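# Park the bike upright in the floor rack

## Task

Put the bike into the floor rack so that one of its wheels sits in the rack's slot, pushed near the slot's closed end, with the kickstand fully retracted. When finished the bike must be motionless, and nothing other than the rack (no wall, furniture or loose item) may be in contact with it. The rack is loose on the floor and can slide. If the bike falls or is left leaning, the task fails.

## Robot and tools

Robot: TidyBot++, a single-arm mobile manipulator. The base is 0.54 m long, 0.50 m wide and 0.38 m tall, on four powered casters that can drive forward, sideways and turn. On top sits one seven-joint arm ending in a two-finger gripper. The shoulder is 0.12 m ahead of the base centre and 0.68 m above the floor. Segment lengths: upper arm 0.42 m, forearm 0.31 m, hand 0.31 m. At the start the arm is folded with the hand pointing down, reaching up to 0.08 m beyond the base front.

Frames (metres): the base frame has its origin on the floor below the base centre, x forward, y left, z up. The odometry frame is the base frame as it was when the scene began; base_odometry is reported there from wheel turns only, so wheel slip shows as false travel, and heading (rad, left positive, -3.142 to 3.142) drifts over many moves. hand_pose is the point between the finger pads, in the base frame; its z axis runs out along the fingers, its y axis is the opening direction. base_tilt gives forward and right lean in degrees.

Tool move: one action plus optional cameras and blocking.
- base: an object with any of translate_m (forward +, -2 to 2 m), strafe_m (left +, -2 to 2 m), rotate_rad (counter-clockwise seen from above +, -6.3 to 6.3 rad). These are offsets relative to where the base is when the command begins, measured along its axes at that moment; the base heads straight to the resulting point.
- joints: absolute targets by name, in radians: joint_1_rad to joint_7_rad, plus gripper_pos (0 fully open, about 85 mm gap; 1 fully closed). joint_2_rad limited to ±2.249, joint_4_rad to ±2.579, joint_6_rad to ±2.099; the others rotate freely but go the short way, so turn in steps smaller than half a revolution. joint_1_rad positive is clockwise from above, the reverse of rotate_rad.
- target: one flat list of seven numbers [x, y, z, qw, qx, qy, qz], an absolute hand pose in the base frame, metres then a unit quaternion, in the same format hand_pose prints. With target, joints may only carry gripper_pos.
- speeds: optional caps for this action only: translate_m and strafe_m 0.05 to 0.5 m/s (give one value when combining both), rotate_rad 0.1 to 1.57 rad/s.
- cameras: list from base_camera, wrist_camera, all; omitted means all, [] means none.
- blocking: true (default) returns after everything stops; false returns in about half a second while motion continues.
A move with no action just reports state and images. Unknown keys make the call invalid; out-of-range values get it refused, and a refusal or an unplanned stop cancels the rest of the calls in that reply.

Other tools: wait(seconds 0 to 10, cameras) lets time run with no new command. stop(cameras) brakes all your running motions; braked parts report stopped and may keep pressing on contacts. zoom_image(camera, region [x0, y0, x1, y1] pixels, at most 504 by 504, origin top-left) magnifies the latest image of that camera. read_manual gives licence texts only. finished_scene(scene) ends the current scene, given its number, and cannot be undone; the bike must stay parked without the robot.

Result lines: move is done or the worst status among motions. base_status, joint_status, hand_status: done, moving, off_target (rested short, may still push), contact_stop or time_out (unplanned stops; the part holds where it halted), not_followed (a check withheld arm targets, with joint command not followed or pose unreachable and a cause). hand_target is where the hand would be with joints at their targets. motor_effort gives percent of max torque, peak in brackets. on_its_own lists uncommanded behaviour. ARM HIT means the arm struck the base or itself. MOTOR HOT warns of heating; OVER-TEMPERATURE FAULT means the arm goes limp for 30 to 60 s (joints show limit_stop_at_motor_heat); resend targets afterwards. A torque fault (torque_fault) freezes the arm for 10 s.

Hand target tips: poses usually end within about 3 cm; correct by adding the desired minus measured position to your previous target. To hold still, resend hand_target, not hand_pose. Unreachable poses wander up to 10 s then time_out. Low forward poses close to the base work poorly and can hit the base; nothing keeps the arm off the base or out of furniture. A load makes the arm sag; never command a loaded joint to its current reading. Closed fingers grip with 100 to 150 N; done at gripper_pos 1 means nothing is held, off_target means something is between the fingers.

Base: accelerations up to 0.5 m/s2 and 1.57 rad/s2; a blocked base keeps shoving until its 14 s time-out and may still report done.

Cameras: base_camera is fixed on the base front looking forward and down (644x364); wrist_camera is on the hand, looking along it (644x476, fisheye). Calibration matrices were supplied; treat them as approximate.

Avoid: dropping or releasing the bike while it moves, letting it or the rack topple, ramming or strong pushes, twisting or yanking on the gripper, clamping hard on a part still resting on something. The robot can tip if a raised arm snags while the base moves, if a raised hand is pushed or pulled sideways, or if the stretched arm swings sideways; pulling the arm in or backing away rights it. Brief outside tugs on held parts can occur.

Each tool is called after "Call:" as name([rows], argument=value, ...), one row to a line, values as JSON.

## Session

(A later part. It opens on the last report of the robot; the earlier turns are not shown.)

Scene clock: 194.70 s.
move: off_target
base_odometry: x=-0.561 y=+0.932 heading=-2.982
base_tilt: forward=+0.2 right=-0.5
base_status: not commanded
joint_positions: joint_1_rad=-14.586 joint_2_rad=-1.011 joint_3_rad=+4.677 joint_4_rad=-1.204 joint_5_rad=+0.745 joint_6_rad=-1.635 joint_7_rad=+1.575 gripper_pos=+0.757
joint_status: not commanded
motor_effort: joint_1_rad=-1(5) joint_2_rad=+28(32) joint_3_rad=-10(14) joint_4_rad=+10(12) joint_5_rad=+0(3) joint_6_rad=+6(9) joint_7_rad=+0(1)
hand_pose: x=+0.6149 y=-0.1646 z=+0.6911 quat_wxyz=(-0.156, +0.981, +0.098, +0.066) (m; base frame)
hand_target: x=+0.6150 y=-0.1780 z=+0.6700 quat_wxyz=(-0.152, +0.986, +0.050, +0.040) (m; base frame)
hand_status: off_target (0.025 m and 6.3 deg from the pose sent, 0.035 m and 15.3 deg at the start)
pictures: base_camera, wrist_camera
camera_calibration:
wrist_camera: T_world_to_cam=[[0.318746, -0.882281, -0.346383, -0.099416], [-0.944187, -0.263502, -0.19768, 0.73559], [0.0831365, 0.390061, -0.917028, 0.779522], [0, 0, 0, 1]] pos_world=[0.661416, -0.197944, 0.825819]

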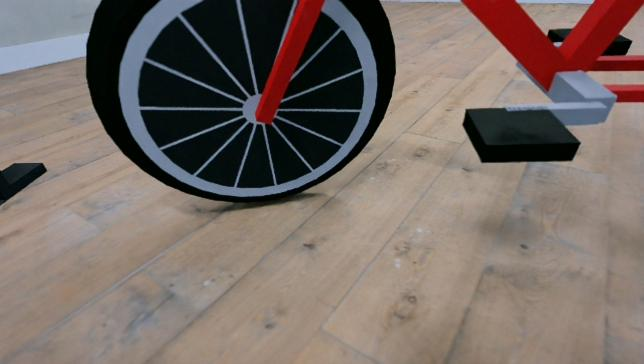

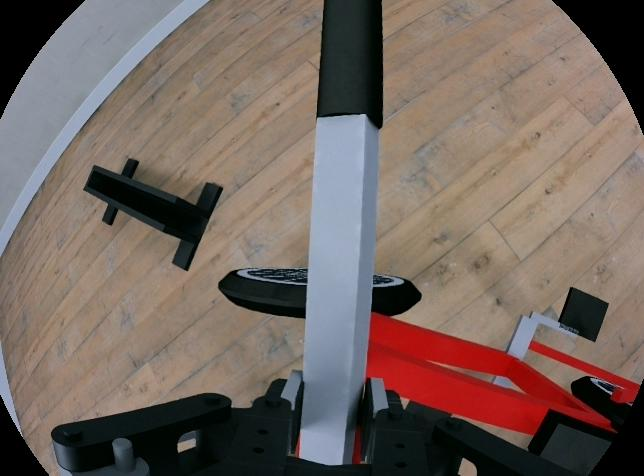

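Call:
move(target=[0.655, -0.188, 0.672, -0.158, 0.987, -0.01, 0.005], cameras=["base_camera"])

Call:
move(target=[0.68, -0.188, 0.674, -0.16, 0.986, -0.05, -0.02])

Scene clock: 197.53 s.
move: off_target
base_odometry: x=-0.561 y=+0.932 heading=-2.982
base_tilt: forward=+0.2 right=-0.5
base_status: not commanded
joint_positions: joint_1_rad=-14.760 joint_2_rad=-1.084 joint_3_rad=+4.683 joint_4_rad=-0.921 joint_5_rad=+0.835 joint_6_rad=-1.770 joint_7_rad=+1.520 gripper_pos=+0.757
joint_status: not commanded
motor_effort: joint_1_rad=+0(2) joint_2_rad=+37(37) joint_3_rad=-12(13) joint_4_rad=+7(12) joint_5_rad=-3(3) joint_6_rad=+3(7) joint_7_rad=+0(1)
hand_pose: x=+0.6648 y=-0.1713 z=+0.6938 quat_wxyz=(-0.172, +0.983, +0.040, +0.046) (m; base frame)
hand_target: x=+0.6550 y=-0.1880 z=+0.6720 quat_wxyz=(-0.158, +0.987, -0.010, +0.005) (m; base frame)
hand_status: off_target (0.029 m and 7.5 deg from the pose sent, 0.050 m and 14.2 deg at the start)
pictures: base_camera

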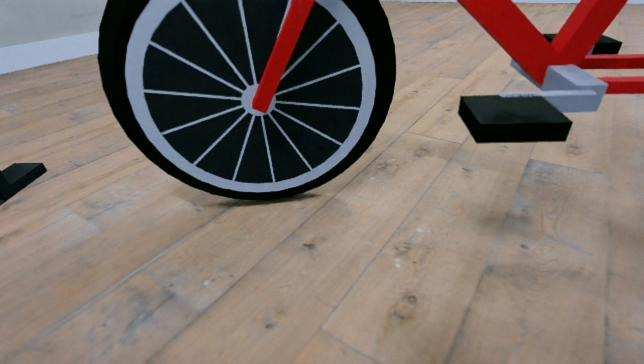

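Scene clock: 198.77 s.
move: off_target
base_odometry: x=-0.561 y=+0.932 heading=-2.982
base_tilt: forward=+0.2 right=-0.5
base_status: not commanded
joint_positions: joint_1_rad=-14.899 joint_2_rad=-1.124 joint_3_rad=+4.683 joint_4_rad=-0.690 joint_5_rad=+0.926 joint_6_rad=-1.884 joint_7_rad=+1.502 gripper_pos=+0.757
joint_status: not commanded
motor_effort: joint_1_rad=+1(2) joint_2_rad=+40(40) joint_3_rad=-9(12) joint_4_rad=+5(9) joint_5_rad=-1(2) joint_6_rad=+2(4) joint_7_rad=+0(0)
hand_pose: x=+0.6925 y=-0.1745 z=+0.6932 quat_wxyz=(-0.174, +0.985, -0.004, +0.021) (m; base frame)
hand_target: x=+0.6800 y=-0.1880 z=+0.6740 quat_wxyz=(-0.160, +0.986, -0.050, -0.020) (m; base frame)
hand_status: off_target (0.027 m and 7.3 deg from the pose sent, 0.030 m and 12.8 deg at the start)
pictures: base_camera, wrist_camera
camera_calibration:
wrist_camera: T_world_to_cam=[[0.106706, -0.907262, -0.406804, 0.0521869], [-0.993278, -0.0788077, -0.0847819, 0.794712], [0.0448601, 0.413116, -0.909573, 0.804269], [0, 0, 0, 1]] pos_world=[0.747722, -0.22228, 0.820148]

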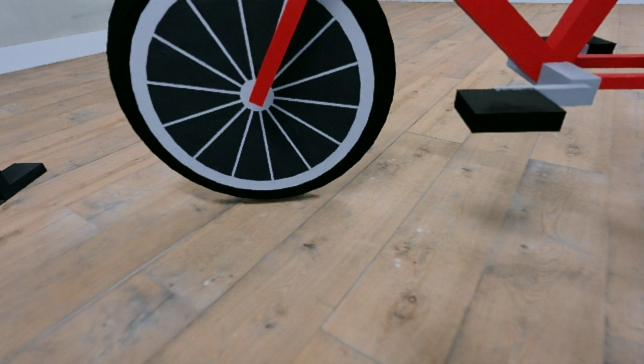

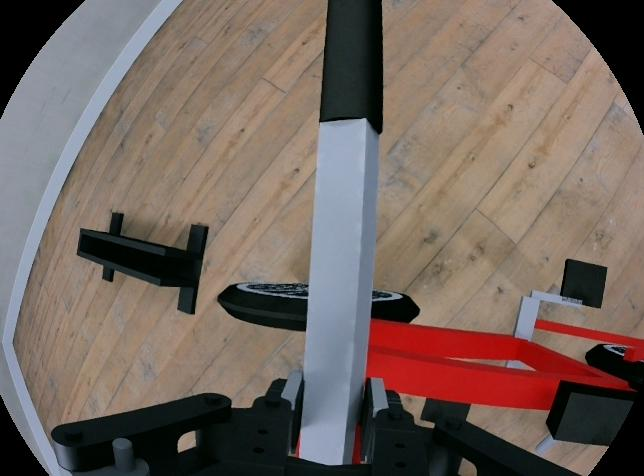

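Call:
move(target=[0.688, -0.188, 0.675, -0.159, 0.983, -0.1125, -0.032])

Scene clock: 204.67 s.
move: off_target
base_odometry: x=-0.561 y=+0.932 heading=-2.982
base_tilt: forward=+0.2 right=-0.5
base_status: not commanded
joint_positions: joint_1_rad=-14.939 joint_2_rad=-1.135 joint_3_rad=+4.683 joint_4_rad=-0.615 joint_5_rad=+0.958 joint_6_rad=-1.913 joint_7_rad=+1.404 gripper_pos=+0.758
joint_status: not commanded
motor_effort: joint_1_rad=+0(2) joint_2_rad=+41(43) joint_3_rad=-8(9) joint_4_rad=+4(6) joint_5_rad=-1(2) joint_6_rad=+1(2) joint_7_rad=+0(1)
hand_pose: x=+0.7007 y=-0.1770 z=+0.6921 quat_wxyz=(-0.174, +0.982, -0.068, +0.007) (m; base frame)
hand_target: x=+0.6880 y=-0.1880 z=+0.6750 quat_wxyz=(-0.159, +0.980, -0.112, -0.032) (m; base frame)
hand_status: off_target (0.024 m and 7.0 deg from the pose sent, 0.023 m and 14.0 deg at the start)
pictures: base_camera, wrist_camera
camera_calibration:
wrist_camera: T_world_to_cam=[[-0.0246295, -0.910261, -0.413303, 0.144614], [-0.99844, 0.0431244, -0.0354785, 0.793607], [0.0501181, 0.411784, -0.909902, 0.800242], [0, 0, 0, 1]] pos_world=[0.755823, -0.232114, 0.816068]

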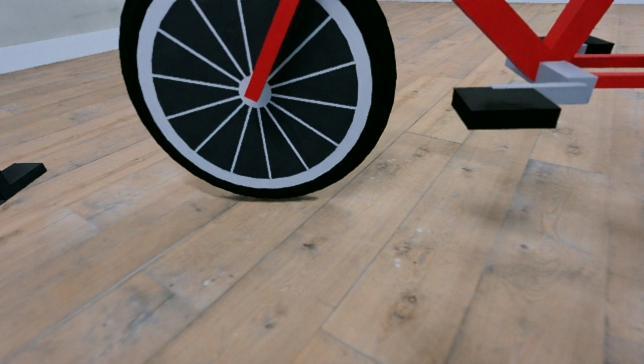

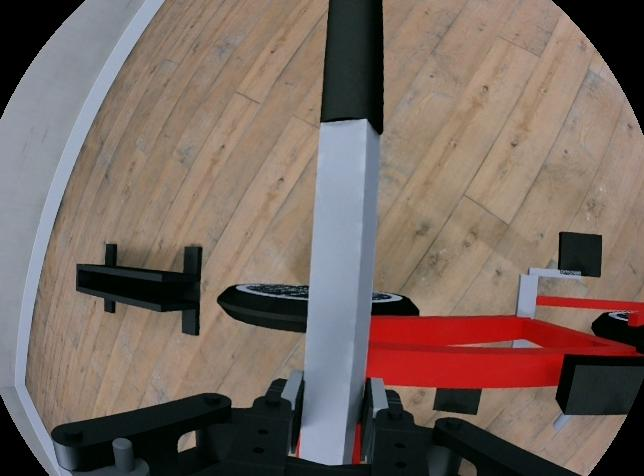

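Call:
zoom_image(camera="wrist_camera", region=[60, 220, 320, 360])

Scaled by 1.938.

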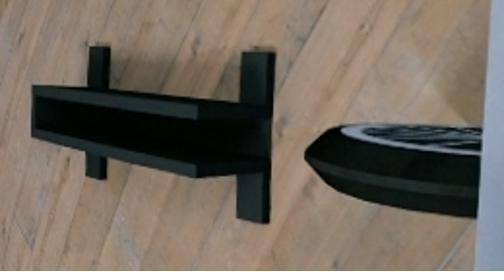

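Call:
move(base={"translate_m": 0.006, "strafe_m": 0.15}, speeds={"strafe_m": 0.08})

Call:
zoom_image(camera="wrist_camera", region=[60, 220, 320, 360])

Scene clock: 210.73 s.
move: done
base_odometry: x=-0.543 y=+0.782 heading=-2.982
base_tilt: forward=+0.2 right=-0.5
base_status: done
joint_positions: joint_1_rad=-14.957 joint_2_rad=-1.135 joint_3_rad=+4.683 joint_4_rad=-0.607 joint_5_rad=+0.968 joint_6_rad=-1.915 joint_7_rad=+1.399 gripper_pos=+0.758
joint_status: not commanded
motor_effort: joint_1_rad=+0(4) joint_2_rad=+39(42) joint_3_rad=-7(9) joint_4_rad=+4(6) joint_5_rad=-1(3) joint_6_rad=+1(2) joint_7_rad=+1(1)
hand_pose: x=+0.7042 y=-0.1710 z=+0.6919 quat_wxyz=(-0.171, +0.983, -0.067, +0.006) (m; base frame)
hand_target: x=+0.6880 y=-0.1880 z=+0.6750 quat_wxyz=(-0.159, +0.980, -0.112, -0.032) (m; base frame)
hand_status: not commanded
pictures: base_camera, wrist_camera
camera_calibration:
wrist_camera: T_world_to_cam=[[-0.0227908, -0.913068, -0.40717, 0.144043], [-0.998656, 0.0397582, -0.0332584, 0.794905], [0.0465555, 0.405865, -0.912747, 0.800861], [0, 0, 0, 1]] pos_world=[0.759835, -0.225124, 0.816071]

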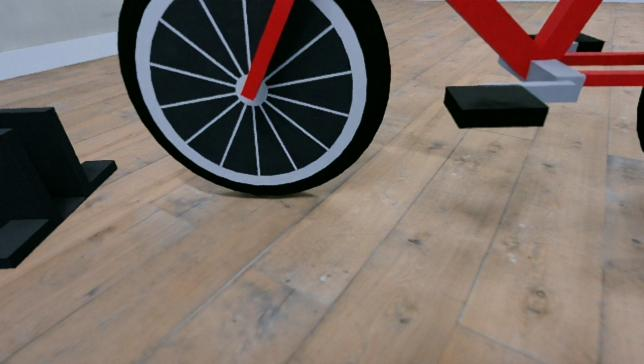

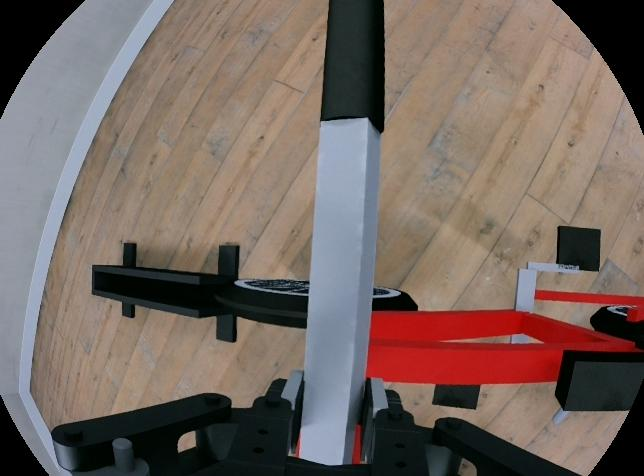

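Scaled by 1.938.

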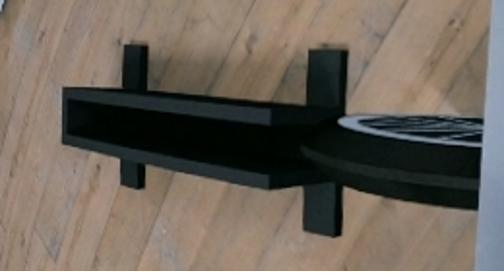

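Call:
move(base={"translate_m": -0.012, "strafe_m": 0.05}, speeds={"strafe_m": 0.08}, target=[0.685, -0.190, 0.675, -0.160, 0.979, -0.147, -0.026])

Call:
zoom_image(camera="wrist_camera", region=[60, 220, 320, 360])

Scene clock: 213.93 s.
move: off_target
base_odometry: x=-0.524 y=+0.735 heading=-2.982
base_tilt: forward=+0.2 right=-0.5
base_status: done
joint_positions: joint_1_rad=-14.914 joint_2_rad=-1.130 joint_3_rad=+4.683 joint_4_rad=-0.651 joint_5_rad=+0.955 joint_6_rad=-1.915 joint_7_rad=+1.314 gripper_pos=+0.758
joint_status: not commanded
motor_effort: joint_1_rad=+0(4) joint_2_rad=+39(42) joint_3_rad=-8(9) joint_4_rad=+5(7) joint_5_rad=-1(2) joint_6_rad=+2(3) joint_7_rad=+0(1)
hand_pose: x=+0.6912 y=-0.1828 z=+0.6907 quat_wxyz=(-0.168, +0.980, -0.109, -0.005) (m; base frame)
hand_target: x=+0.6850 y=-0.1900 z=+0.6750 quat_wxyz=(-0.160, +0.976, -0.147, -0.026) (m; base frame)
hand_status: off_target (0.018 m and 5.1 deg from the pose sent, 0.032 m and 10.0 deg at the start)
pictures: base_camera, wrist_camera
camera_calibration:
wrist_camera: T_world_to_cam=[[-0.109544, -0.909097, -0.401924, 0.189533], [-0.992958, 0.118433, 0.00275026, 0.767904], [0.0451009, 0.399395, -0.915669, 0.807011], [0, 0, 0, 1]] pos_world=[0.746862, -0.240958, 0.813021]

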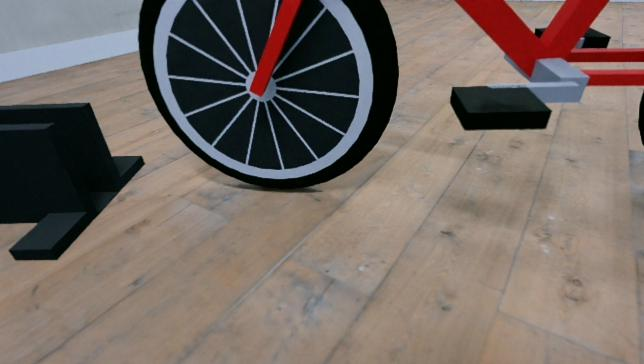

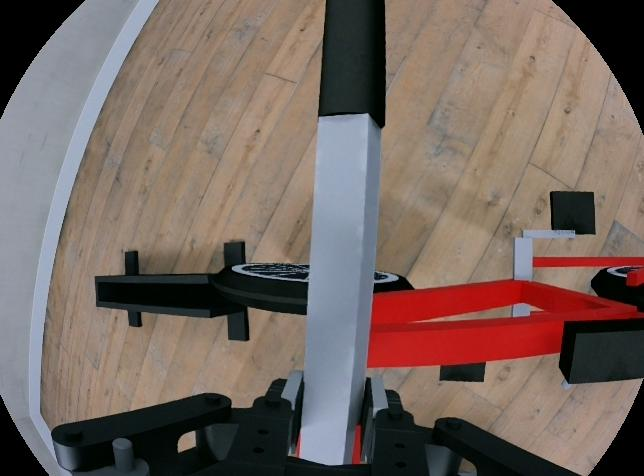

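Scaled by 1.938.

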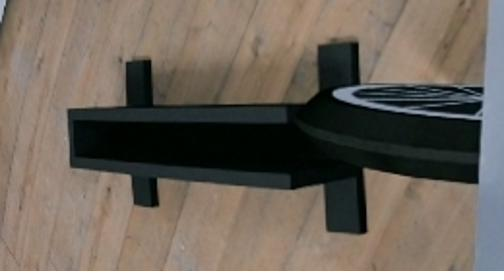

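Call:
move(base={"strafe_m": -0.05}, speeds={"strafe_m": 0.08}, target=[0.680, -0.190, 0.710, -0.160, 0.979, -0.140, -0.026])

Scene clock: 228.43 s.
move: off_target
base_odometry: x=-0.531 y=+0.784 heading=-2.983
base_tilt: forward=+0.2 right=-0.5
base_status: done
joint_positions: joint_1_rad=-14.942 joint_2_rad=-1.139 joint_3_rad=+4.683 joint_4_rad=-0.574 joint_5_rad=+0.982 joint_6_rad=-1.968 joint_7_rad=+1.314 gripper_pos=+0.759
joint_status: not commanded
motor_effort: joint_1_rad=+0(6) joint_2_rad=+50(52) joint_3_rad=-11(13) joint_4_rad=+6(9) joint_5_rad=-2(6) joint_6_rad=+1(3) joint_7_rad=+0(1)
hand_pose: x=+0.6888 y=-0.1907 z=+0.6912 quat_wxyz=(-0.168, +0.977, -0.128, -0.021) (m; base frame)
hand_target: x=+0.6800 y=-0.1900 z=+0.7100 quat_wxyz=(-0.160, +0.977, -0.140, -0.026) (m; base frame)
hand_status: off_target (0.021 m and 1.7 deg from the pose sent, 0.023 m and 4.4 deg at the start)
pictures: base_camera, wrist_camera
camera_calibration:
wrist_camera: T_world_to_cam=[[-0.155561, -0.902454, -0.401719, 0.215124], [-0.987531, 0.15201, 0.040924, 0.742679], [0.0241332, 0.403076, -0.914848, 0.825275], [0, 0, 0, 1]] pos_world=[0.746968, -0.251403, 0.811027]

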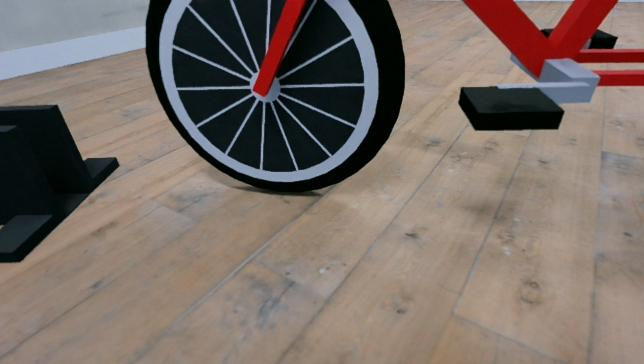

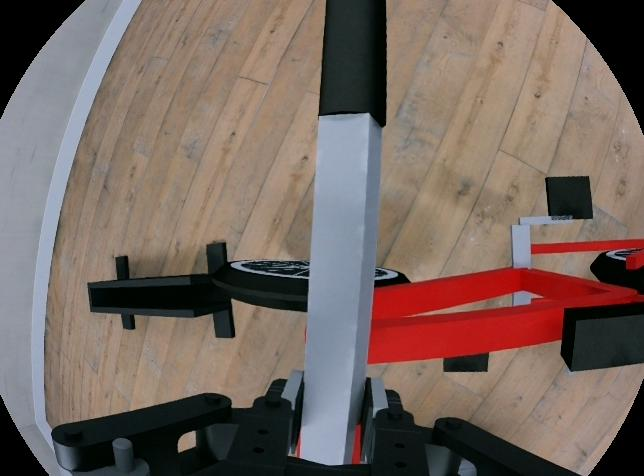

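Call:
move(target=[0.665, -0.190, 0.740, -0.160, 0.979, -0.140, -0.026])

Scene clock: 229.67 s.
move: off_target
base_odometry: x=-0.531 y=+0.784 heading=-2.983
base_tilt: forward=+0.2 right=-0.5
base_status: not commanded
joint_positions: joint_1_rad=-14.944 joint_2_rad=-1.142 joint_3_rad=+4.683 joint_4_rad=-0.560 joint_5_rad=+0.983 joint_6_rad=-2.015 joint_7_rad=+1.314 gripper_pos=+0.759
joint_status: not commanded
motor_effort: joint_1_rad=+0(2) joint_2_rad=+58(60) joint_3_rad=-14(15) joint_4_rad=+8(9) joint_5_rad=-5(7) joint_6_rad=+0(2) joint_7_rad=+0(1)
hand_pose: x=+0.6761 y=-0.1925 z=+0.6911 quat_wxyz=(-0.168, +0.976, -0.130, -0.042) (m; base frame)
hand_target: x=+0.6650 y=-0.1900 z=+0.7400 quat_wxyz=(-0.160, +0.977, -0.140, -0.026) (m; base frame)
hand_status: off_target (0.050 m and 2.4 deg from the pose sent, 0.054 m and 1.7 deg at the start)
pictures: base_camera, wrist_camera
camera_calibration:
wrist_camera: T_world_to_cam=[[-0.168235, -0.900778, -0.400369, 0.219396], [-0.985608, 0.146894, 0.0836597, 0.698669], [-0.0165467, 0.408682, -0.912527, 0.853218], [0, 0, 0, 1]] pos_world=[0.739642, -0.253699, 0.807974]

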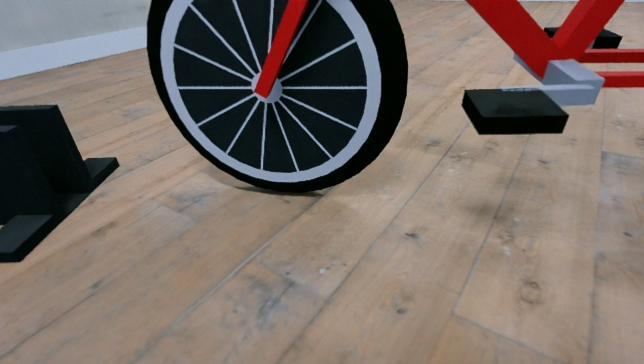

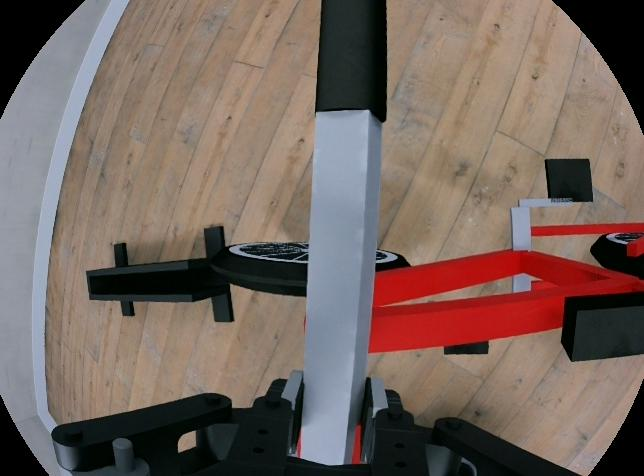

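Call:
move(target=[0.700, -0.190, 0.678, -0.162, 0.968, -0.218, -0.013], cameras=["wrist_camera"])

Call:
move(base={"translate_m": -0.032, "strafe_m": -0.12}, speeds={"strafe_m": 0.08})

Scene clock: 232.30 s.
move: off_target
base_odometry: x=-0.531 y=+0.784 heading=-2.983
base_tilt: forward=+0.2 right=-0.5
base_status: not commanded
joint_positions: joint_1_rad=-14.915 joint_2_rad=-1.133 joint_3_rad=+4.683 joint_4_rad=-0.637 joint_5_rad=+0.966 joint_6_rad=-1.937 joint_7_rad=+1.181 gripper_pos=+0.759
joint_status: not commanded
motor_effort: joint_1_rad=+1(2) joint_2_rad=+40(58) joint_3_rad=-8(14) joint_4_rad=+5(8) joint_5_rad=-1(6) joint_6_rad=+2(3) joint_7_rad=+1(1)
hand_pose: x=+0.6862 y=-0.1883 z=+0.6898 quat_wxyz=(-0.163, +0.970, -0.179, -0.024) (m; base frame)
hand_target: x=+0.7000 y=-0.1900 z=+0.6780 quat_wxyz=(-0.161, +0.963, -0.217, -0.013) (m; base frame)
hand_status: off_target (0.018 m and 4.6 deg from the pose sent, 0.027 m and 10.7 deg at the start)
pictures: wrist_camera
camera_calibration:
wrist_camera: T_world_to_cam=[[-0.254233, -0.885546, -0.388811, 0.278318], [-0.966309, 0.249269, 0.0641151, 0.727627], [0.0401418, 0.392012, -0.919084, 0.812969], [0, 0, 0, 1]] pos_world=[0.741236, -0.253605, 0.808748]

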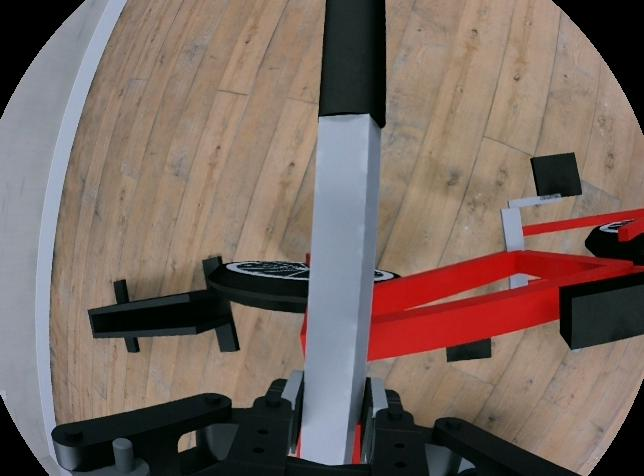

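Scene clock: 234.43 s.
move: done
base_odometry: x=-0.519 y=+0.908 heading=-2.983
base_tilt: forward=+0.2 right=-0.5
base_status: done
joint_positions: joint_1_rad=-14.903 joint_2_rad=-1.132 joint_3_rad=+4.684 joint_4_rad=-0.645 joint_5_rad=+0.958 joint_6_rad=-1.935 joint_7_rad=+1.177 gripper_pos=+0.759
joint_status: not commanded
motor_effort: joint_1_rad=+0(6) joint_2_rad=+42(44) joint_3_rad=-9(10) joint_4_rad=+6(7) joint_5_rad=+0(4) joint_6_rad=+2(3) joint_7_rad=+1(1)
hand_pose: x=+0.6835 y=-0.1914 z=+0.6895 quat_wxyz=(-0.165, +0.969, -0.182, -0.025) (m; base frame)
hand_target: x=+0.7000 y=-0.1900 z=+0.6780 quat_wxyz=(-0.161, +0.963, -0.217, -0.013) (m; base frame)
hand_status: not commanded
pictures: base_camera, wrist_camera
camera_calibration:
wrist_camera: T_world_to_cam=[[-0.260925, -0.882382, -0.391562, 0.281852], [-0.964483, 0.255561, 0.0667983, 0.723913], [0.0411263, 0.395084, -0.917724, 0.812988], [0, 0, 0, 1]] pos_world=[0.738308, -0.257501, 0.808105]

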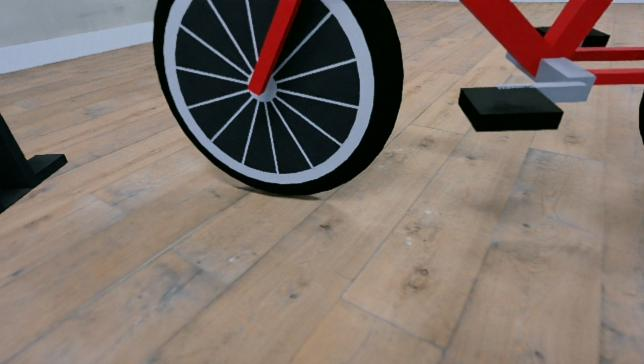

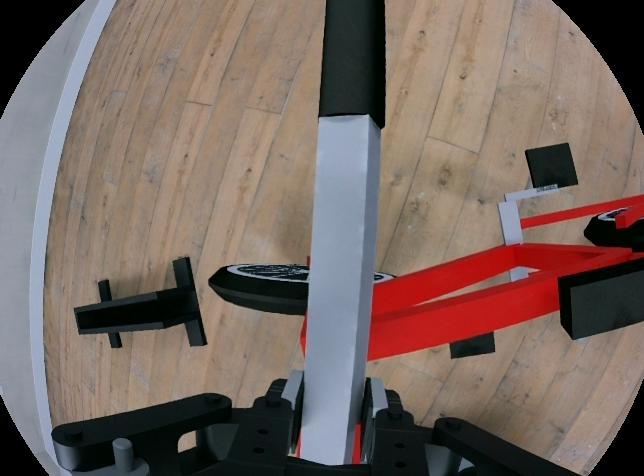

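Call:
move(target=[0.705, -0.190, 0.678, -0.159, 0.983, -0.105, -0.032], cameras=[])

Call:
move(base={"translate_m": 0.003, "strafe_m": 0.15}, speeds={"strafe_m": 0.08})

Call:
zoom_image(camera="wrist_camera", region=[60, 220, 320, 360])

Scene clock: 240.23 s.
move: off_target
base_odometry: x=-0.519 y=+0.908 heading=-2.983
base_tilt: forward=+0.2 right=-0.5
base_status: not commanded
joint_positions: joint_1_rad=-15.039 joint_2_rad=-1.152 joint_3_rad=+4.680 joint_4_rad=-0.417 joint_5_rad=+1.062 joint_6_rad=-1.980 joint_7_rad=+1.359 gripper_pos=+0.761
joint_status: not commanded
motor_effort: joint_1_rad=+0(1) joint_2_rad=+44(45) joint_3_rad=-7(10) joint_4_rad=+3(6) joint_5_rad=-2(3) joint_6_rad=+1(4) joint_7_rad=+2(2)
hand_pose: x=+0.7172 y=-0.1874 z=+0.6908 quat_wxyz=(-0.164, +0.976, -0.140, -0.007) (m; base frame)
hand_target: x=+0.7050 y=-0.1900 z=+0.6780 quat_wxyz=(-0.159, +0.981, -0.105, -0.032) (m; base frame)
hand_status: off_target (0.018 m and 5.0 deg from the pose sent, 0.024 m and 9.0 deg at the start)
pictures: none
No camera images: "cameras" was empty.

Scene clock: 242.73 s.
move: done
base_odometry: x=-0.498 y=+0.759 heading=-2.983
base_tilt: forward=+0.2 right=-0.5
base_status: done
joint_positions: joint_1_rad=-15.054 joint_2_rad=-1.154 joint_3_rad=+4.674 joint_4_rad=-0.407 joint_5_rad=+1.074 joint_6_rad=-1.988 joint_7_rad=+1.365 gripper_pos=+0.762
joint_status: not commanded
motor_effort: joint_1_rad=-1(6) joint_2_rad=+43(45) joint_3_rad=-6(8) joint_4_rad=+2(4) joint_5_rad=-1(4) joint_6_rad=+2(3) joint_7_rad=+2(2)
hand_pose: x=+0.7183 y=-0.1823 z=+0.6906 quat_wxyz=(-0.163, +0.977, -0.135, -0.010) (m; base frame)
hand_target: x=+0.7050 y=-0.1900 z=+0.6780 quat_wxyz=(-0.159, +0.981, -0.105, -0.032) (m; base frame)
hand_status: not commanded
pictures: base_camera, wrist_camera
camera_calibration:
wrist_camera: T_world_to_cam=[[-0.163095, -0.905049, -0.392793, 0.225787], [-0.985515, 0.168204, 0.0216391, 0.785395], [0.046485, 0.390633, -0.919372, 0.805481], [0, 0, 0, 1]] pos_world=[0.7734, -0.242406, 0.812229]

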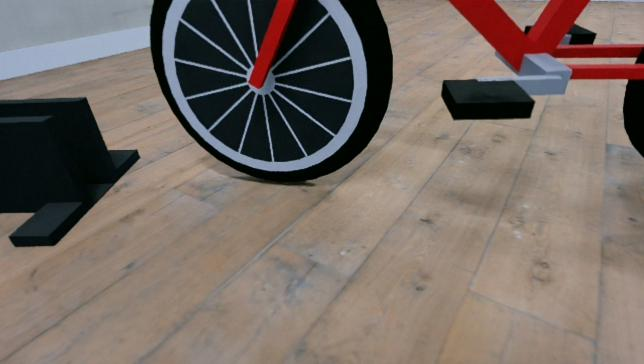

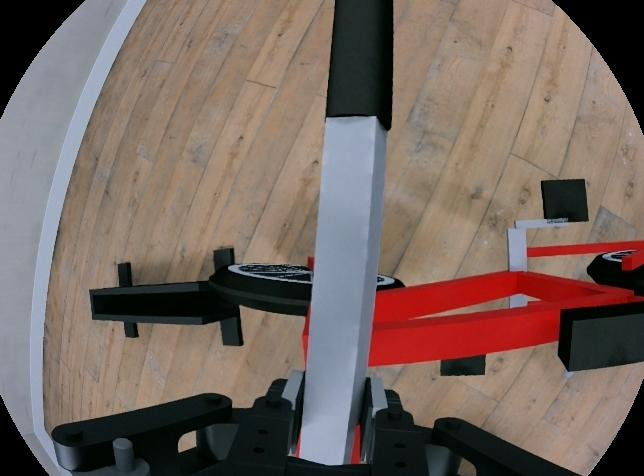

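Scaled by 1.938.

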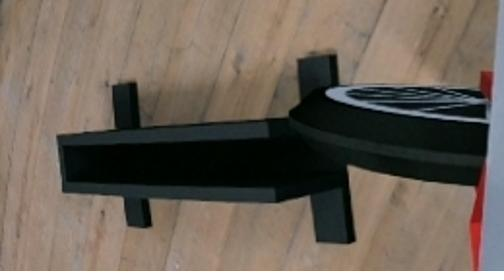

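Call:
move(base={"translate_m": -0.048, "strafe_m": -0.17}, speeds={"strafe_m": 0.08})

Scene clock: 250.40 s.
move: done
base_odometry: x=-0.477 y=+0.935 heading=-2.983
base_tilt: forward=+0.2 right=-0.5
base_status: done
joint_positions: joint_1_rad=-15.041 joint_2_rad=-1.156 joint_3_rad=+4.671 joint_4_rad=-0.407 joint_5_rad=+1.076 joint_6_rad=-1.993 joint_7_rad=+1.368 gripper_pos=+0.762
joint_status: not commanded
motor_effort: joint_1_rad=+0(5) joint_2_rad=+46(46) joint_3_rad=-6(8) joint_4_rad=+3(5) joint_5_rad=+1(3) joint_6_rad=+2(3) joint_7_rad=+2(2)
hand_pose: x=+0.7148 y=-0.1893 z=+0.6897 quat_wxyz=(-0.164, +0.976, -0.139, -0.011) (m; base frame)
hand_target: x=+0.7050 y=-0.1900 z=+0.6780 quat_wxyz=(-0.159, +0.981, -0.105, -0.032) (m; base frame)
hand_status: not commanded
pictures: base_camera, wrist_camera
camera_calibration:
wrist_camera: T_world_to_cam=[[-0.17189, -0.902457, -0.395, 0.226807], [-0.984026, 0.176156, 0.0257491, 0.780793], [0.0463439, 0.393116, -0.91832, 0.807393], [0, 0, 0, 1]] pos_world=[0.769888, -0.250256, 0.81093]

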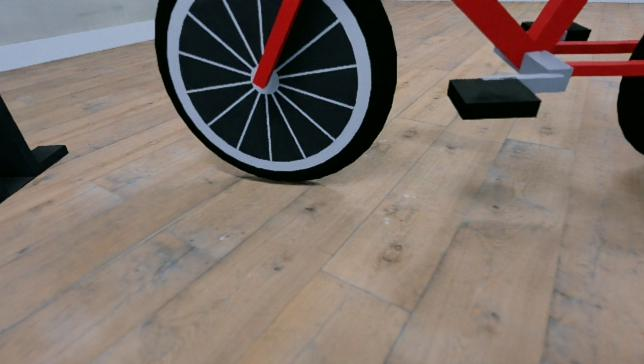

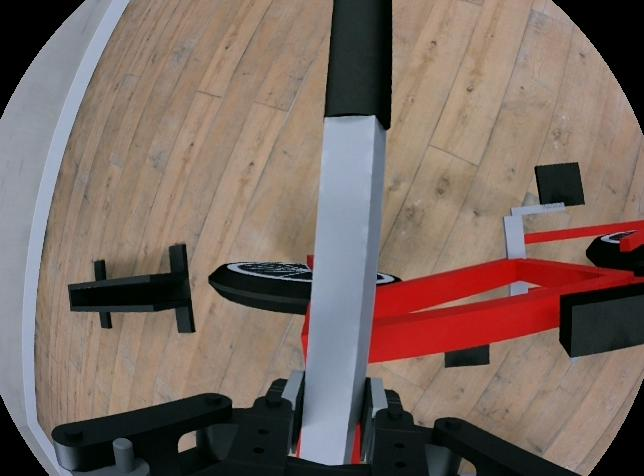

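Call:
move(target=[0.712, -0.190, 0.678, -0.164, 0.986, -0.003, -0.012])

Scene clock: 253.07 s.
move: off_target
base_odometry: x=-0.477 y=+0.935 heading=-2.983
base_tilt: forward=+0.2 right=-0.5
base_status: not commanded
joint_positions: joint_1_rad=-15.076 joint_2_rad=-1.157 joint_3_rad=+4.665 joint_4_rad=-0.344 joint_5_rad=+1.110 joint_6_rad=-2.010 joint_7_rad=+1.610 gripper_pos=+0.762
joint_status: not commanded
motor_effort: joint_1_rad=-1(2) joint_2_rad=+43(45) joint_3_rad=-6(7) joint_4_rad=+2(4) joint_5_rad=-2(3) joint_6_rad=+3(4) joint_7_rad=+2(3)
hand_pose: x=+0.7196 y=-0.1889 z=+0.6915 quat_wxyz=(-0.163, +0.986, -0.035, +0.007) (m; base frame)
hand_target: x=+0.7120 y=-0.1900 z=+0.6780 quat_wxyz=(-0.164, +0.986, -0.003, -0.012) (m; base frame)
hand_status: off_target (0.016 m and 4.2 deg from the pose sent, 0.012 m and 15.7 deg at the start)
pictures: base_camera, wrist_camera
camera_calibration:
wrist_camera: T_world_to_cam=[[0.0394843, -0.919123, -0.391988, 0.0714274], [-0.998722, -0.0239119, -0.0445316, 0.806746], [0.0315568, 0.393245, -0.918892, 0.819768], [0, 0, 0, 1]] pos_world=[0.777025, -0.237429, 0.817202]

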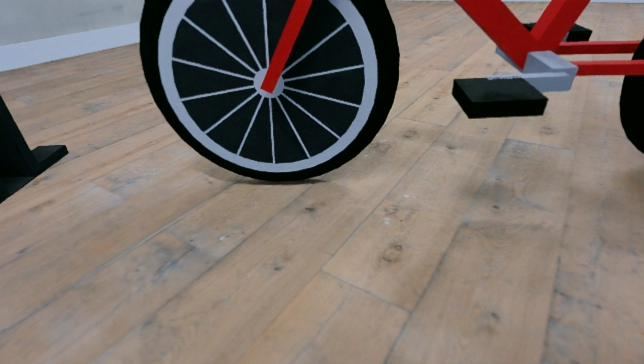

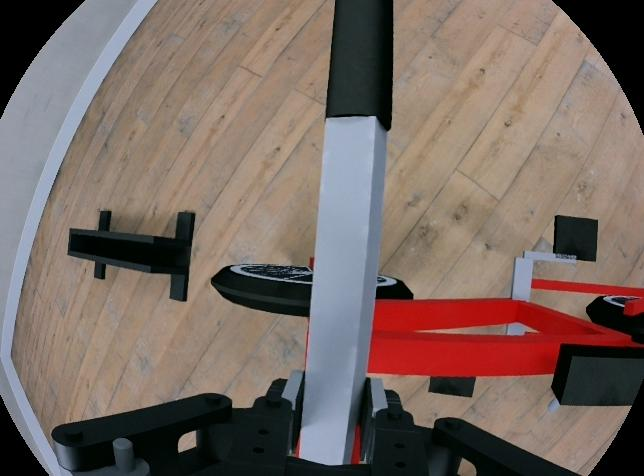

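Call:
move(base={"translate_m": 0.005, "strafe_m": 0.12}, speeds={"strafe_m": 0.08})

Call:
zoom_image(camera="wrist_camera", region=[60, 200, 320, 340])

Scene clock: 261.63 s.
move: done
base_odometry: x=-0.463 y=+0.815 heading=-2.983
base_tilt: forward=+0.2 right=-0.5
base_status: done
joint_positions: joint_1_rad=-15.090 joint_2_rad=-1.158 joint_3_rad=+4.662 joint_4_rad=-0.336 joint_5_rad=+1.119 joint_6_rad=-2.013 joint_7_rad=+1.615 gripper_pos=+0.762
joint_status: not commanded
motor_effort: joint_1_rad=+0(7) joint_2_rad=+44(45) joint_3_rad=-6(7) joint_4_rad=+1(4) joint_5_rad=-2(4) joint_6_rad=+3(4) joint_7_rad=+1(2)
hand_pose: x=+0.7219 y=-0.1833 z=+0.6915 quat_wxyz=(-0.162, +0.986, -0.030, +0.006) (m; base frame)
hand_target: x=+0.7120 y=-0.1900 z=+0.6780 quat_wxyz=(-0.164, +0.986, -0.003, -0.012) (m; base frame)
hand_status: not commanded
pictures: base_camera, wrist_camera
camera_calibration:
wrist_camera: T_world_to_cam=[[0.0486029, -0.919672, -0.389669, 0.0681206], [-0.998446, -0.0340886, -0.0440812, 0.806851], [0.027257, 0.391206, -0.919899, 0.820866], [0, 0, 0, 1]] pos_world=[0.779912, -0.230975, 0.817225]

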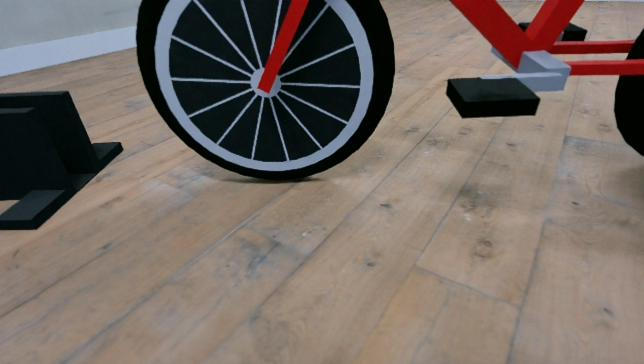

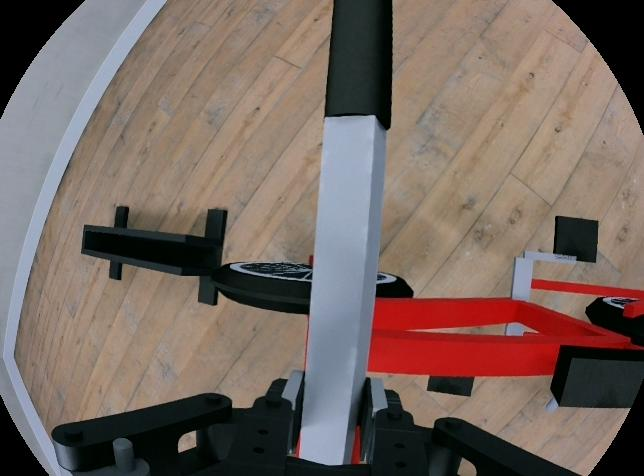

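Scaled by 1.938.

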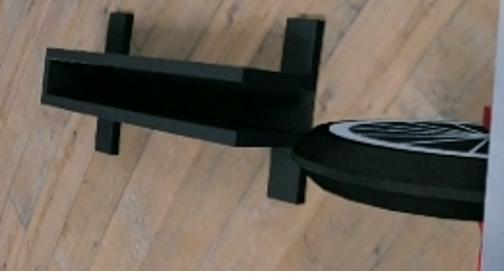

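Call:
move(base={"translate_m": 0.012, "strafe_m": 0.06}, speeds={"strafe_m": 0.05}, target=[0.722, -0.190, 0.678, -0.164, 0.984, -0.082, -0.025])

Call:
zoom_image(camera="wrist_camera", region=[60, 200, 320, 340])

Scene clock: 276.80 s.
move: time_out
base_odometry: x=-0.465 y=+0.754 heading=-2.983
base_tilt: forward=+0.2 right=-0.5
base_status: done
joint_positions: joint_1_rad=-15.228 joint_2_rad=-1.196 joint_3_rad=+4.661 joint_4_rad=-0.002 joint_5_rad=+1.362 joint_6_rad=-2.090 joint_7_rad=+1.709 gripper_pos=+0.999
joint_status: not commanded
on_its_own: gripper_pos moved +0.237 to your old target +1.000
motor_effort: joint_1_rad=-1(12) joint_2_rad=+50(53) joint_3_rad=-1(11) joint_4_rad=-1(5) joint_5_rad=-1(15) joint_6_rad=-2(5) joint_7_rad=+1(3)
hand_pose: x=+0.7165 y=-0.2193 z=+0.6633 quat_wxyz=(-0.133, +0.984, -0.112, -0.033) (m; base frame)
hand_target: x=+0.7155 y=-0.2219 z=+0.6640 quat_wxyz=(-0.126, +0.985, -0.114, -0.033) (m; base frame)
hand_status: time_out (0.033 m and 5.0 deg from the pose sent, 0.015 m and 7.0 deg at the start; a joint's target at an end of its range on 24 of 300 steps)
pictures: base_camera, wrist_camera
camera_calibration:
wrist_camera: T_world_to_cam=[[-0.128443, -0.933279, -0.335398, 0.112249], [-0.991602, 0.115719, 0.0577415, 0.759382], [-0.0150772, 0.339998, -0.940305, 0.841773], [0, 0, 0, 1]] pos_world=[0.780114, -0.269316, 0.785324]

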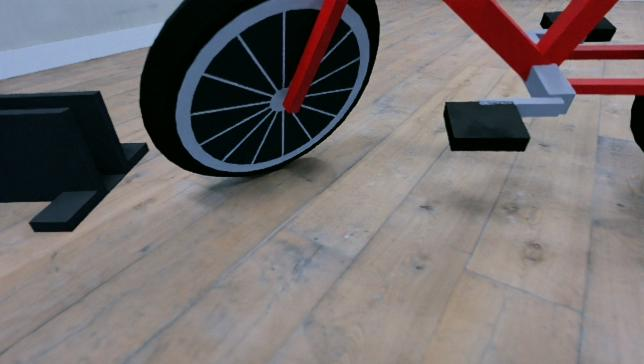

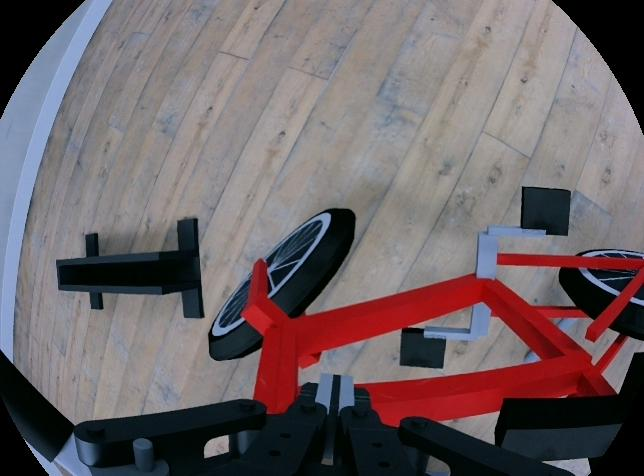

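Scaled by 1.938.

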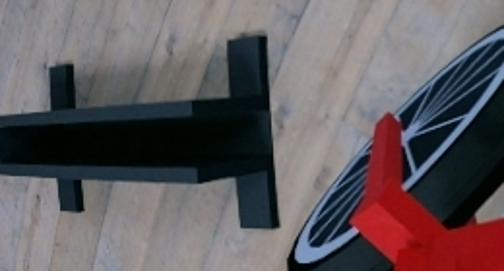

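Call:
move(target=[0.66, -0.22, 0.78, -0.15, 0.984, -0.06, 0.0], cameras=["wrist_camera"])

Scene clock: 288.93 s.
move: time_out
base_odometry: x=-0.465 y=+0.754 heading=-2.983
base_tilt: forward=+0.2 right=-0.5
base_status: not commanded
joint_positions: joint_1_rad=-15.163 joint_2_rad=-1.024 joint_3_rad=+4.520 joint_4_rad=-0.011 joint_5_rad=+1.416 joint_6_rad=-2.088 joint_7_rad=+1.784 gripper_pos=+0.999
joint_status: not commanded
motor_effort: joint_1_rad=+0(3) joint_2_rad=+45(53) joint_3_rad=-1(3) joint_4_rad=-2(3) joint_5_rad=-2(4) joint_6_rad=+0(3) joint_7_rad=+1(1)
hand_pose: x=+0.7041 y=-0.2338 z=+0.7775 quat_wxyz=(-0.131, +0.987, -0.071, +0.068) (m; base frame)
hand_target: x=+0.7043 y=-0.2321 z=+0.7784 quat_wxyz=(-0.135, +0.986, -0.069, +0.069) (m; base frame)
hand_status: time_out (0.046 m and 8.2 deg from the pose sent, 0.130 m and 7.3 deg at the start; a joint's target at an end of its range on 300 of 300 steps)
pictures: wrist_camera
camera_calibration:
wrist_camera: T_world_to_cam=[[-0.00914193, -0.94516, -0.32648, 0.0416748], [-0.986573, 0.0617676, -0.151192, 0.888484], [0.163066, 0.320714, -0.933034, 0.818374], [0, 0, 0, 1]] pos_world=[0.743486, -0.277954, 0.911508]

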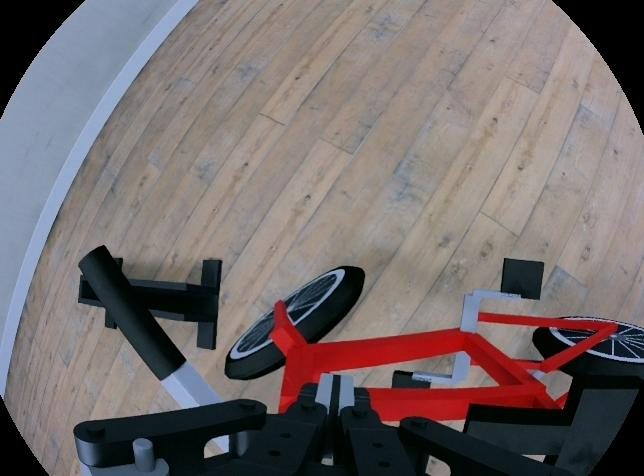

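Call:
move(base={"translate_m": -0.35}, cameras=[])

Call:
move(joints={"joint_1_rad": -15.3, "joint_2_rad": 0.0, "joint_3_rad": 4.3, "joint_4_rad": -1.2, "joint_5_rad": 0.8, "joint_6_rad": -1.5, "joint_7_rad": 1.6, "gripper_pos": 0.0}, cameras=["base_camera"])

Scene clock: 292.10 s.
move: done
base_odometry: x=-0.119 y=+0.809 heading=-2.983
base_tilt: forward=+0.2 right=-0.5
base_status: done
joint_positions: joint_1_rad=-15.159 joint_2_rad=-1.026 joint_3_rad=+4.520 joint_4_rad=-0.011 joint_5_rad=+1.416 joint_6_rad=-2.088 joint_7_rad=+1.784 gripper_pos=+0.999
joint_status: not commanded
motor_effort: joint_1_rad=+0(4) joint_2_rad=+45(48) joint_3_rad=-1(2) joint_4_rad=-1(3) joint_5_rad=-1(3) joint_6_rad=+1(2) joint_7_rad=+1(1)
hand_pose: x=+0.7035 y=-0.2360 z=+0.7763 quat_wxyz=(-0.131, +0.986, -0.073, +0.067) (m; base frame)
hand_target: x=+0.7043 y=-0.2321 z=+0.7784 quat_wxyz=(-0.135, +0.986, -0.069, +0.069) (m; base frame)
hand_status: not commanded
pictures: none
No camera images: "cameras" was empty.

Scene clock: 294.57 s.
move: done
base_odometry: x=-0.119 y=+0.809 heading=-2.983
base_tilt: forward=+0.1 right=-0.5
base_status: not commanded
joint_positions: joint_1_rad=-15.290 joint_2_rad=-0.006 joint_3_rad=+4.320 joint_4_rad=-1.177 joint_5_rad=+0.846 joint_6_rad=-1.558 joint_7_rad=+1.670 gripper_pos=+0.000
joint_status: all done
motor_effort: joint_1_rad=+0(4) joint_2_rad=-2(49) joint_3_rad=+0(7) joint_4_rad=+17(19) joint_5_rad=+6(8) joint_6_rad=+3(5) joint_7_rad=+1(2)
hand_pose: x=+0.3551 y=+0.3776 z=+1.0336 quat_wxyz=(+0.178, +0.666, +0.601, +0.404) (m; base frame)
hand_target: x=+0.3317 y=+0.4037 z=+1.0226 quat_wxyz=(+0.135, +0.667, +0.606, +0.413) (m; base frame)
hand_status: not commanded
pictures: base_camera

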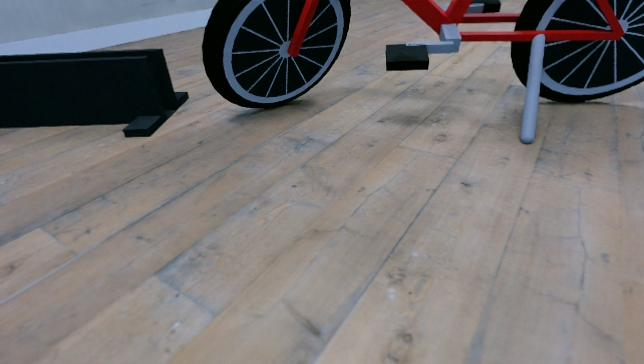

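Call:
move(joints={"joint_1_rad": -12.45, "joint_2_rad": -0.3, "joint_3_rad": 3.14, "joint_4_rad": -2.2, "joint_5_rad": 0.0, "joint_6_rad": -0.4, "joint_7_rad": 1.57})

Scene clock: 300.30 s.
move: done
base_odometry: x=-0.119 y=+0.809 heading=-2.983
base_tilt: forward=+0.2 right=-0.5
base_status: not commanded
joint_positions: joint_1_rad=-12.462 joint_2_rad=-0.282 joint_3_rad=+3.164 joint_4_rad=-2.173 joint_5_rad=+0.042 joint_6_rad=-0.457 joint_7_rad=+1.639 gripper_pos=+0.000
joint_status: all done
motor_effort: joint_1_rad=+0(2) joint_2_rad=-8(11) joint_3_rad=+0(2) joint_4_rad=+21(23) joint_5_rad=+1(8) joint_6_rad=+6(7) joint_7_rad=+1(2)
hand_pose: x=+0.5189 y=-0.0553 z=+0.7690 quat_wxyz=(+0.050, +0.922, -0.014, +0.384) (m; base frame)
hand_target: x=+0.5217 y=-0.0451 z=+0.7747 quat_wxyz=(+0.024, +0.911, -0.053, +0.408) (m; base frame)
hand_status: not commanded
pictures: base_camera, wrist_camera
camera_calibration:
wrist_camera: T_world_to_cam=[[0.0638632, -0.992861, 0.100737, -0.16308], [-0.701346, -0.116464, -0.703242, 0.960038], [0.709954, -0.02574, -0.703777, 0.304114], [0, 0, 0, 1]] pos_world=[0.467826, -0.0422784, 0.905596]

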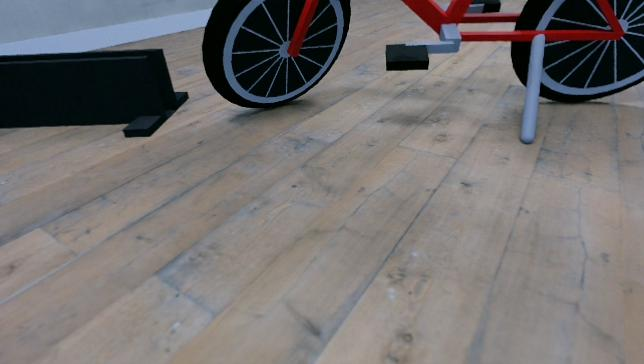

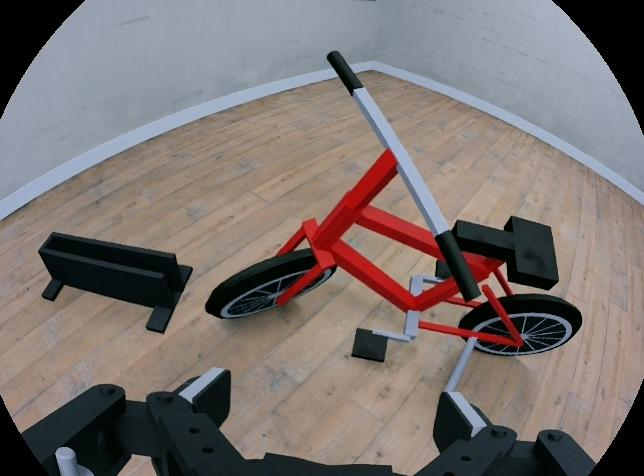

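Call:
move(joints={"joint_1_rad": -12.45, "joint_2_rad": -0.5, "joint_3_rad": 3.14, "joint_4_rad": -2.2, "joint_5_rad": 0.0, "joint_6_rad": -0.3, "joint_7_rad": 1.57}, cameras=[])

Call:
move(base={"translate_m": 0.47, "strafe_m": -0.12}, speeds={"translate_m": 0.3})

Scene clock: 305.80 s.
move: done
base_odometry: x=-0.119 y=+0.809 heading=-2.983
base_tilt: forward=+0.2 right=-0.5
base_status: not commanded
joint_positions: joint_1_rad=-12.462 joint_2_rad=-0.494 joint_3_rad=+3.164 joint_4_rad=-2.175 joint_5_rad=+0.040 joint_6_rad=-0.356 joint_7_rad=+1.639 gripper_pos=+0.000
joint_status: all done
motor_effort: joint_1_rad=+2(2) joint_2_rad=-3(11) joint_3_rad=+0(1) joint_4_rad=+22(23) joint_5_rad=+0(2) joint_6_rad=+8(8) joint_7_rad=+1(2)
hand_pose: x=+0.5066 y=-0.0531 z=+0.8779 quat_wxyz=(+0.061, +0.851, -0.014, +0.521) (m; base frame)
hand_target: x=+0.5096 y=-0.0436 z=+0.8810 quat_wxyz=(+0.031, +0.840, -0.048, +0.539) (m; base frame)
hand_status: not commanded
pictures: none
No camera images: "cameras" was empty.

Scene clock: 308.37 s.
move: done
base_odometry: x=-0.603 y=+0.854 heading=-2.983
base_tilt: forward=+0.2 right=-0.5
base_status: done
joint_positions: joint_1_rad=-12.461 joint_2_rad=-0.497 joint_3_rad=+3.160 joint_4_rad=-2.175 joint_5_rad=+0.039 joint_6_rad=-0.352 joint_7_rad=+1.639 gripper_pos=+0.000
joint_status: not commanded
motor_effort: joint_1_rad=+1(1) joint_2_rad=-2(5) joint_3_rad=+0(1) joint_4_rad=+22(24) joint_5_rad=+1(2) joint_6_rad=+7(9) joint_7_rad=+1(1)
hand_pose: x=+0.5067 y=-0.0519 z=+0.8802 quat_wxyz=(+0.061, +0.849, -0.013, +0.524) (m; base frame)
hand_target: x=+0.5096 y=-0.0436 z=+0.8810 quat_wxyz=(+0.031, +0.840, -0.048, +0.539) (m; base frame)
hand_status: not commanded
pictures: base_camera, wrist_camera
camera_calibration:
wrist_camera: T_world_to_cam=[[0.0289095, -0.988524, 0.148269, -0.194114], [-0.447812, -0.145421, -0.882223, 1.05774], [0.89366, -0.0408918, -0.446877, 0.0711502], [0, 0, 0, 1]] pos_world=[0.415696, -0.0351596, 0.99374]

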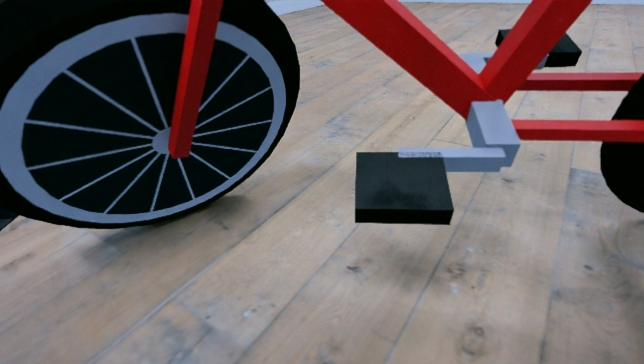

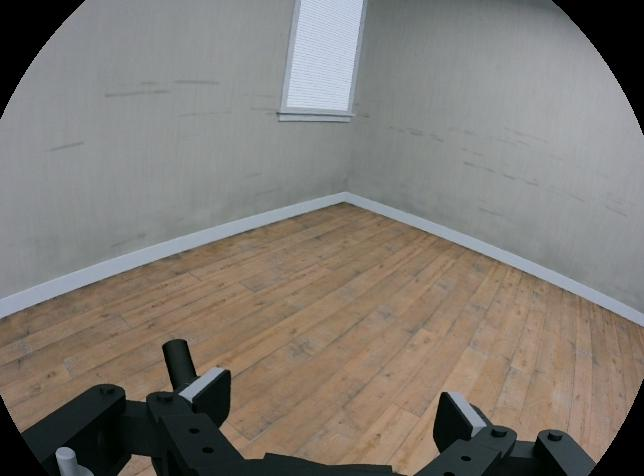

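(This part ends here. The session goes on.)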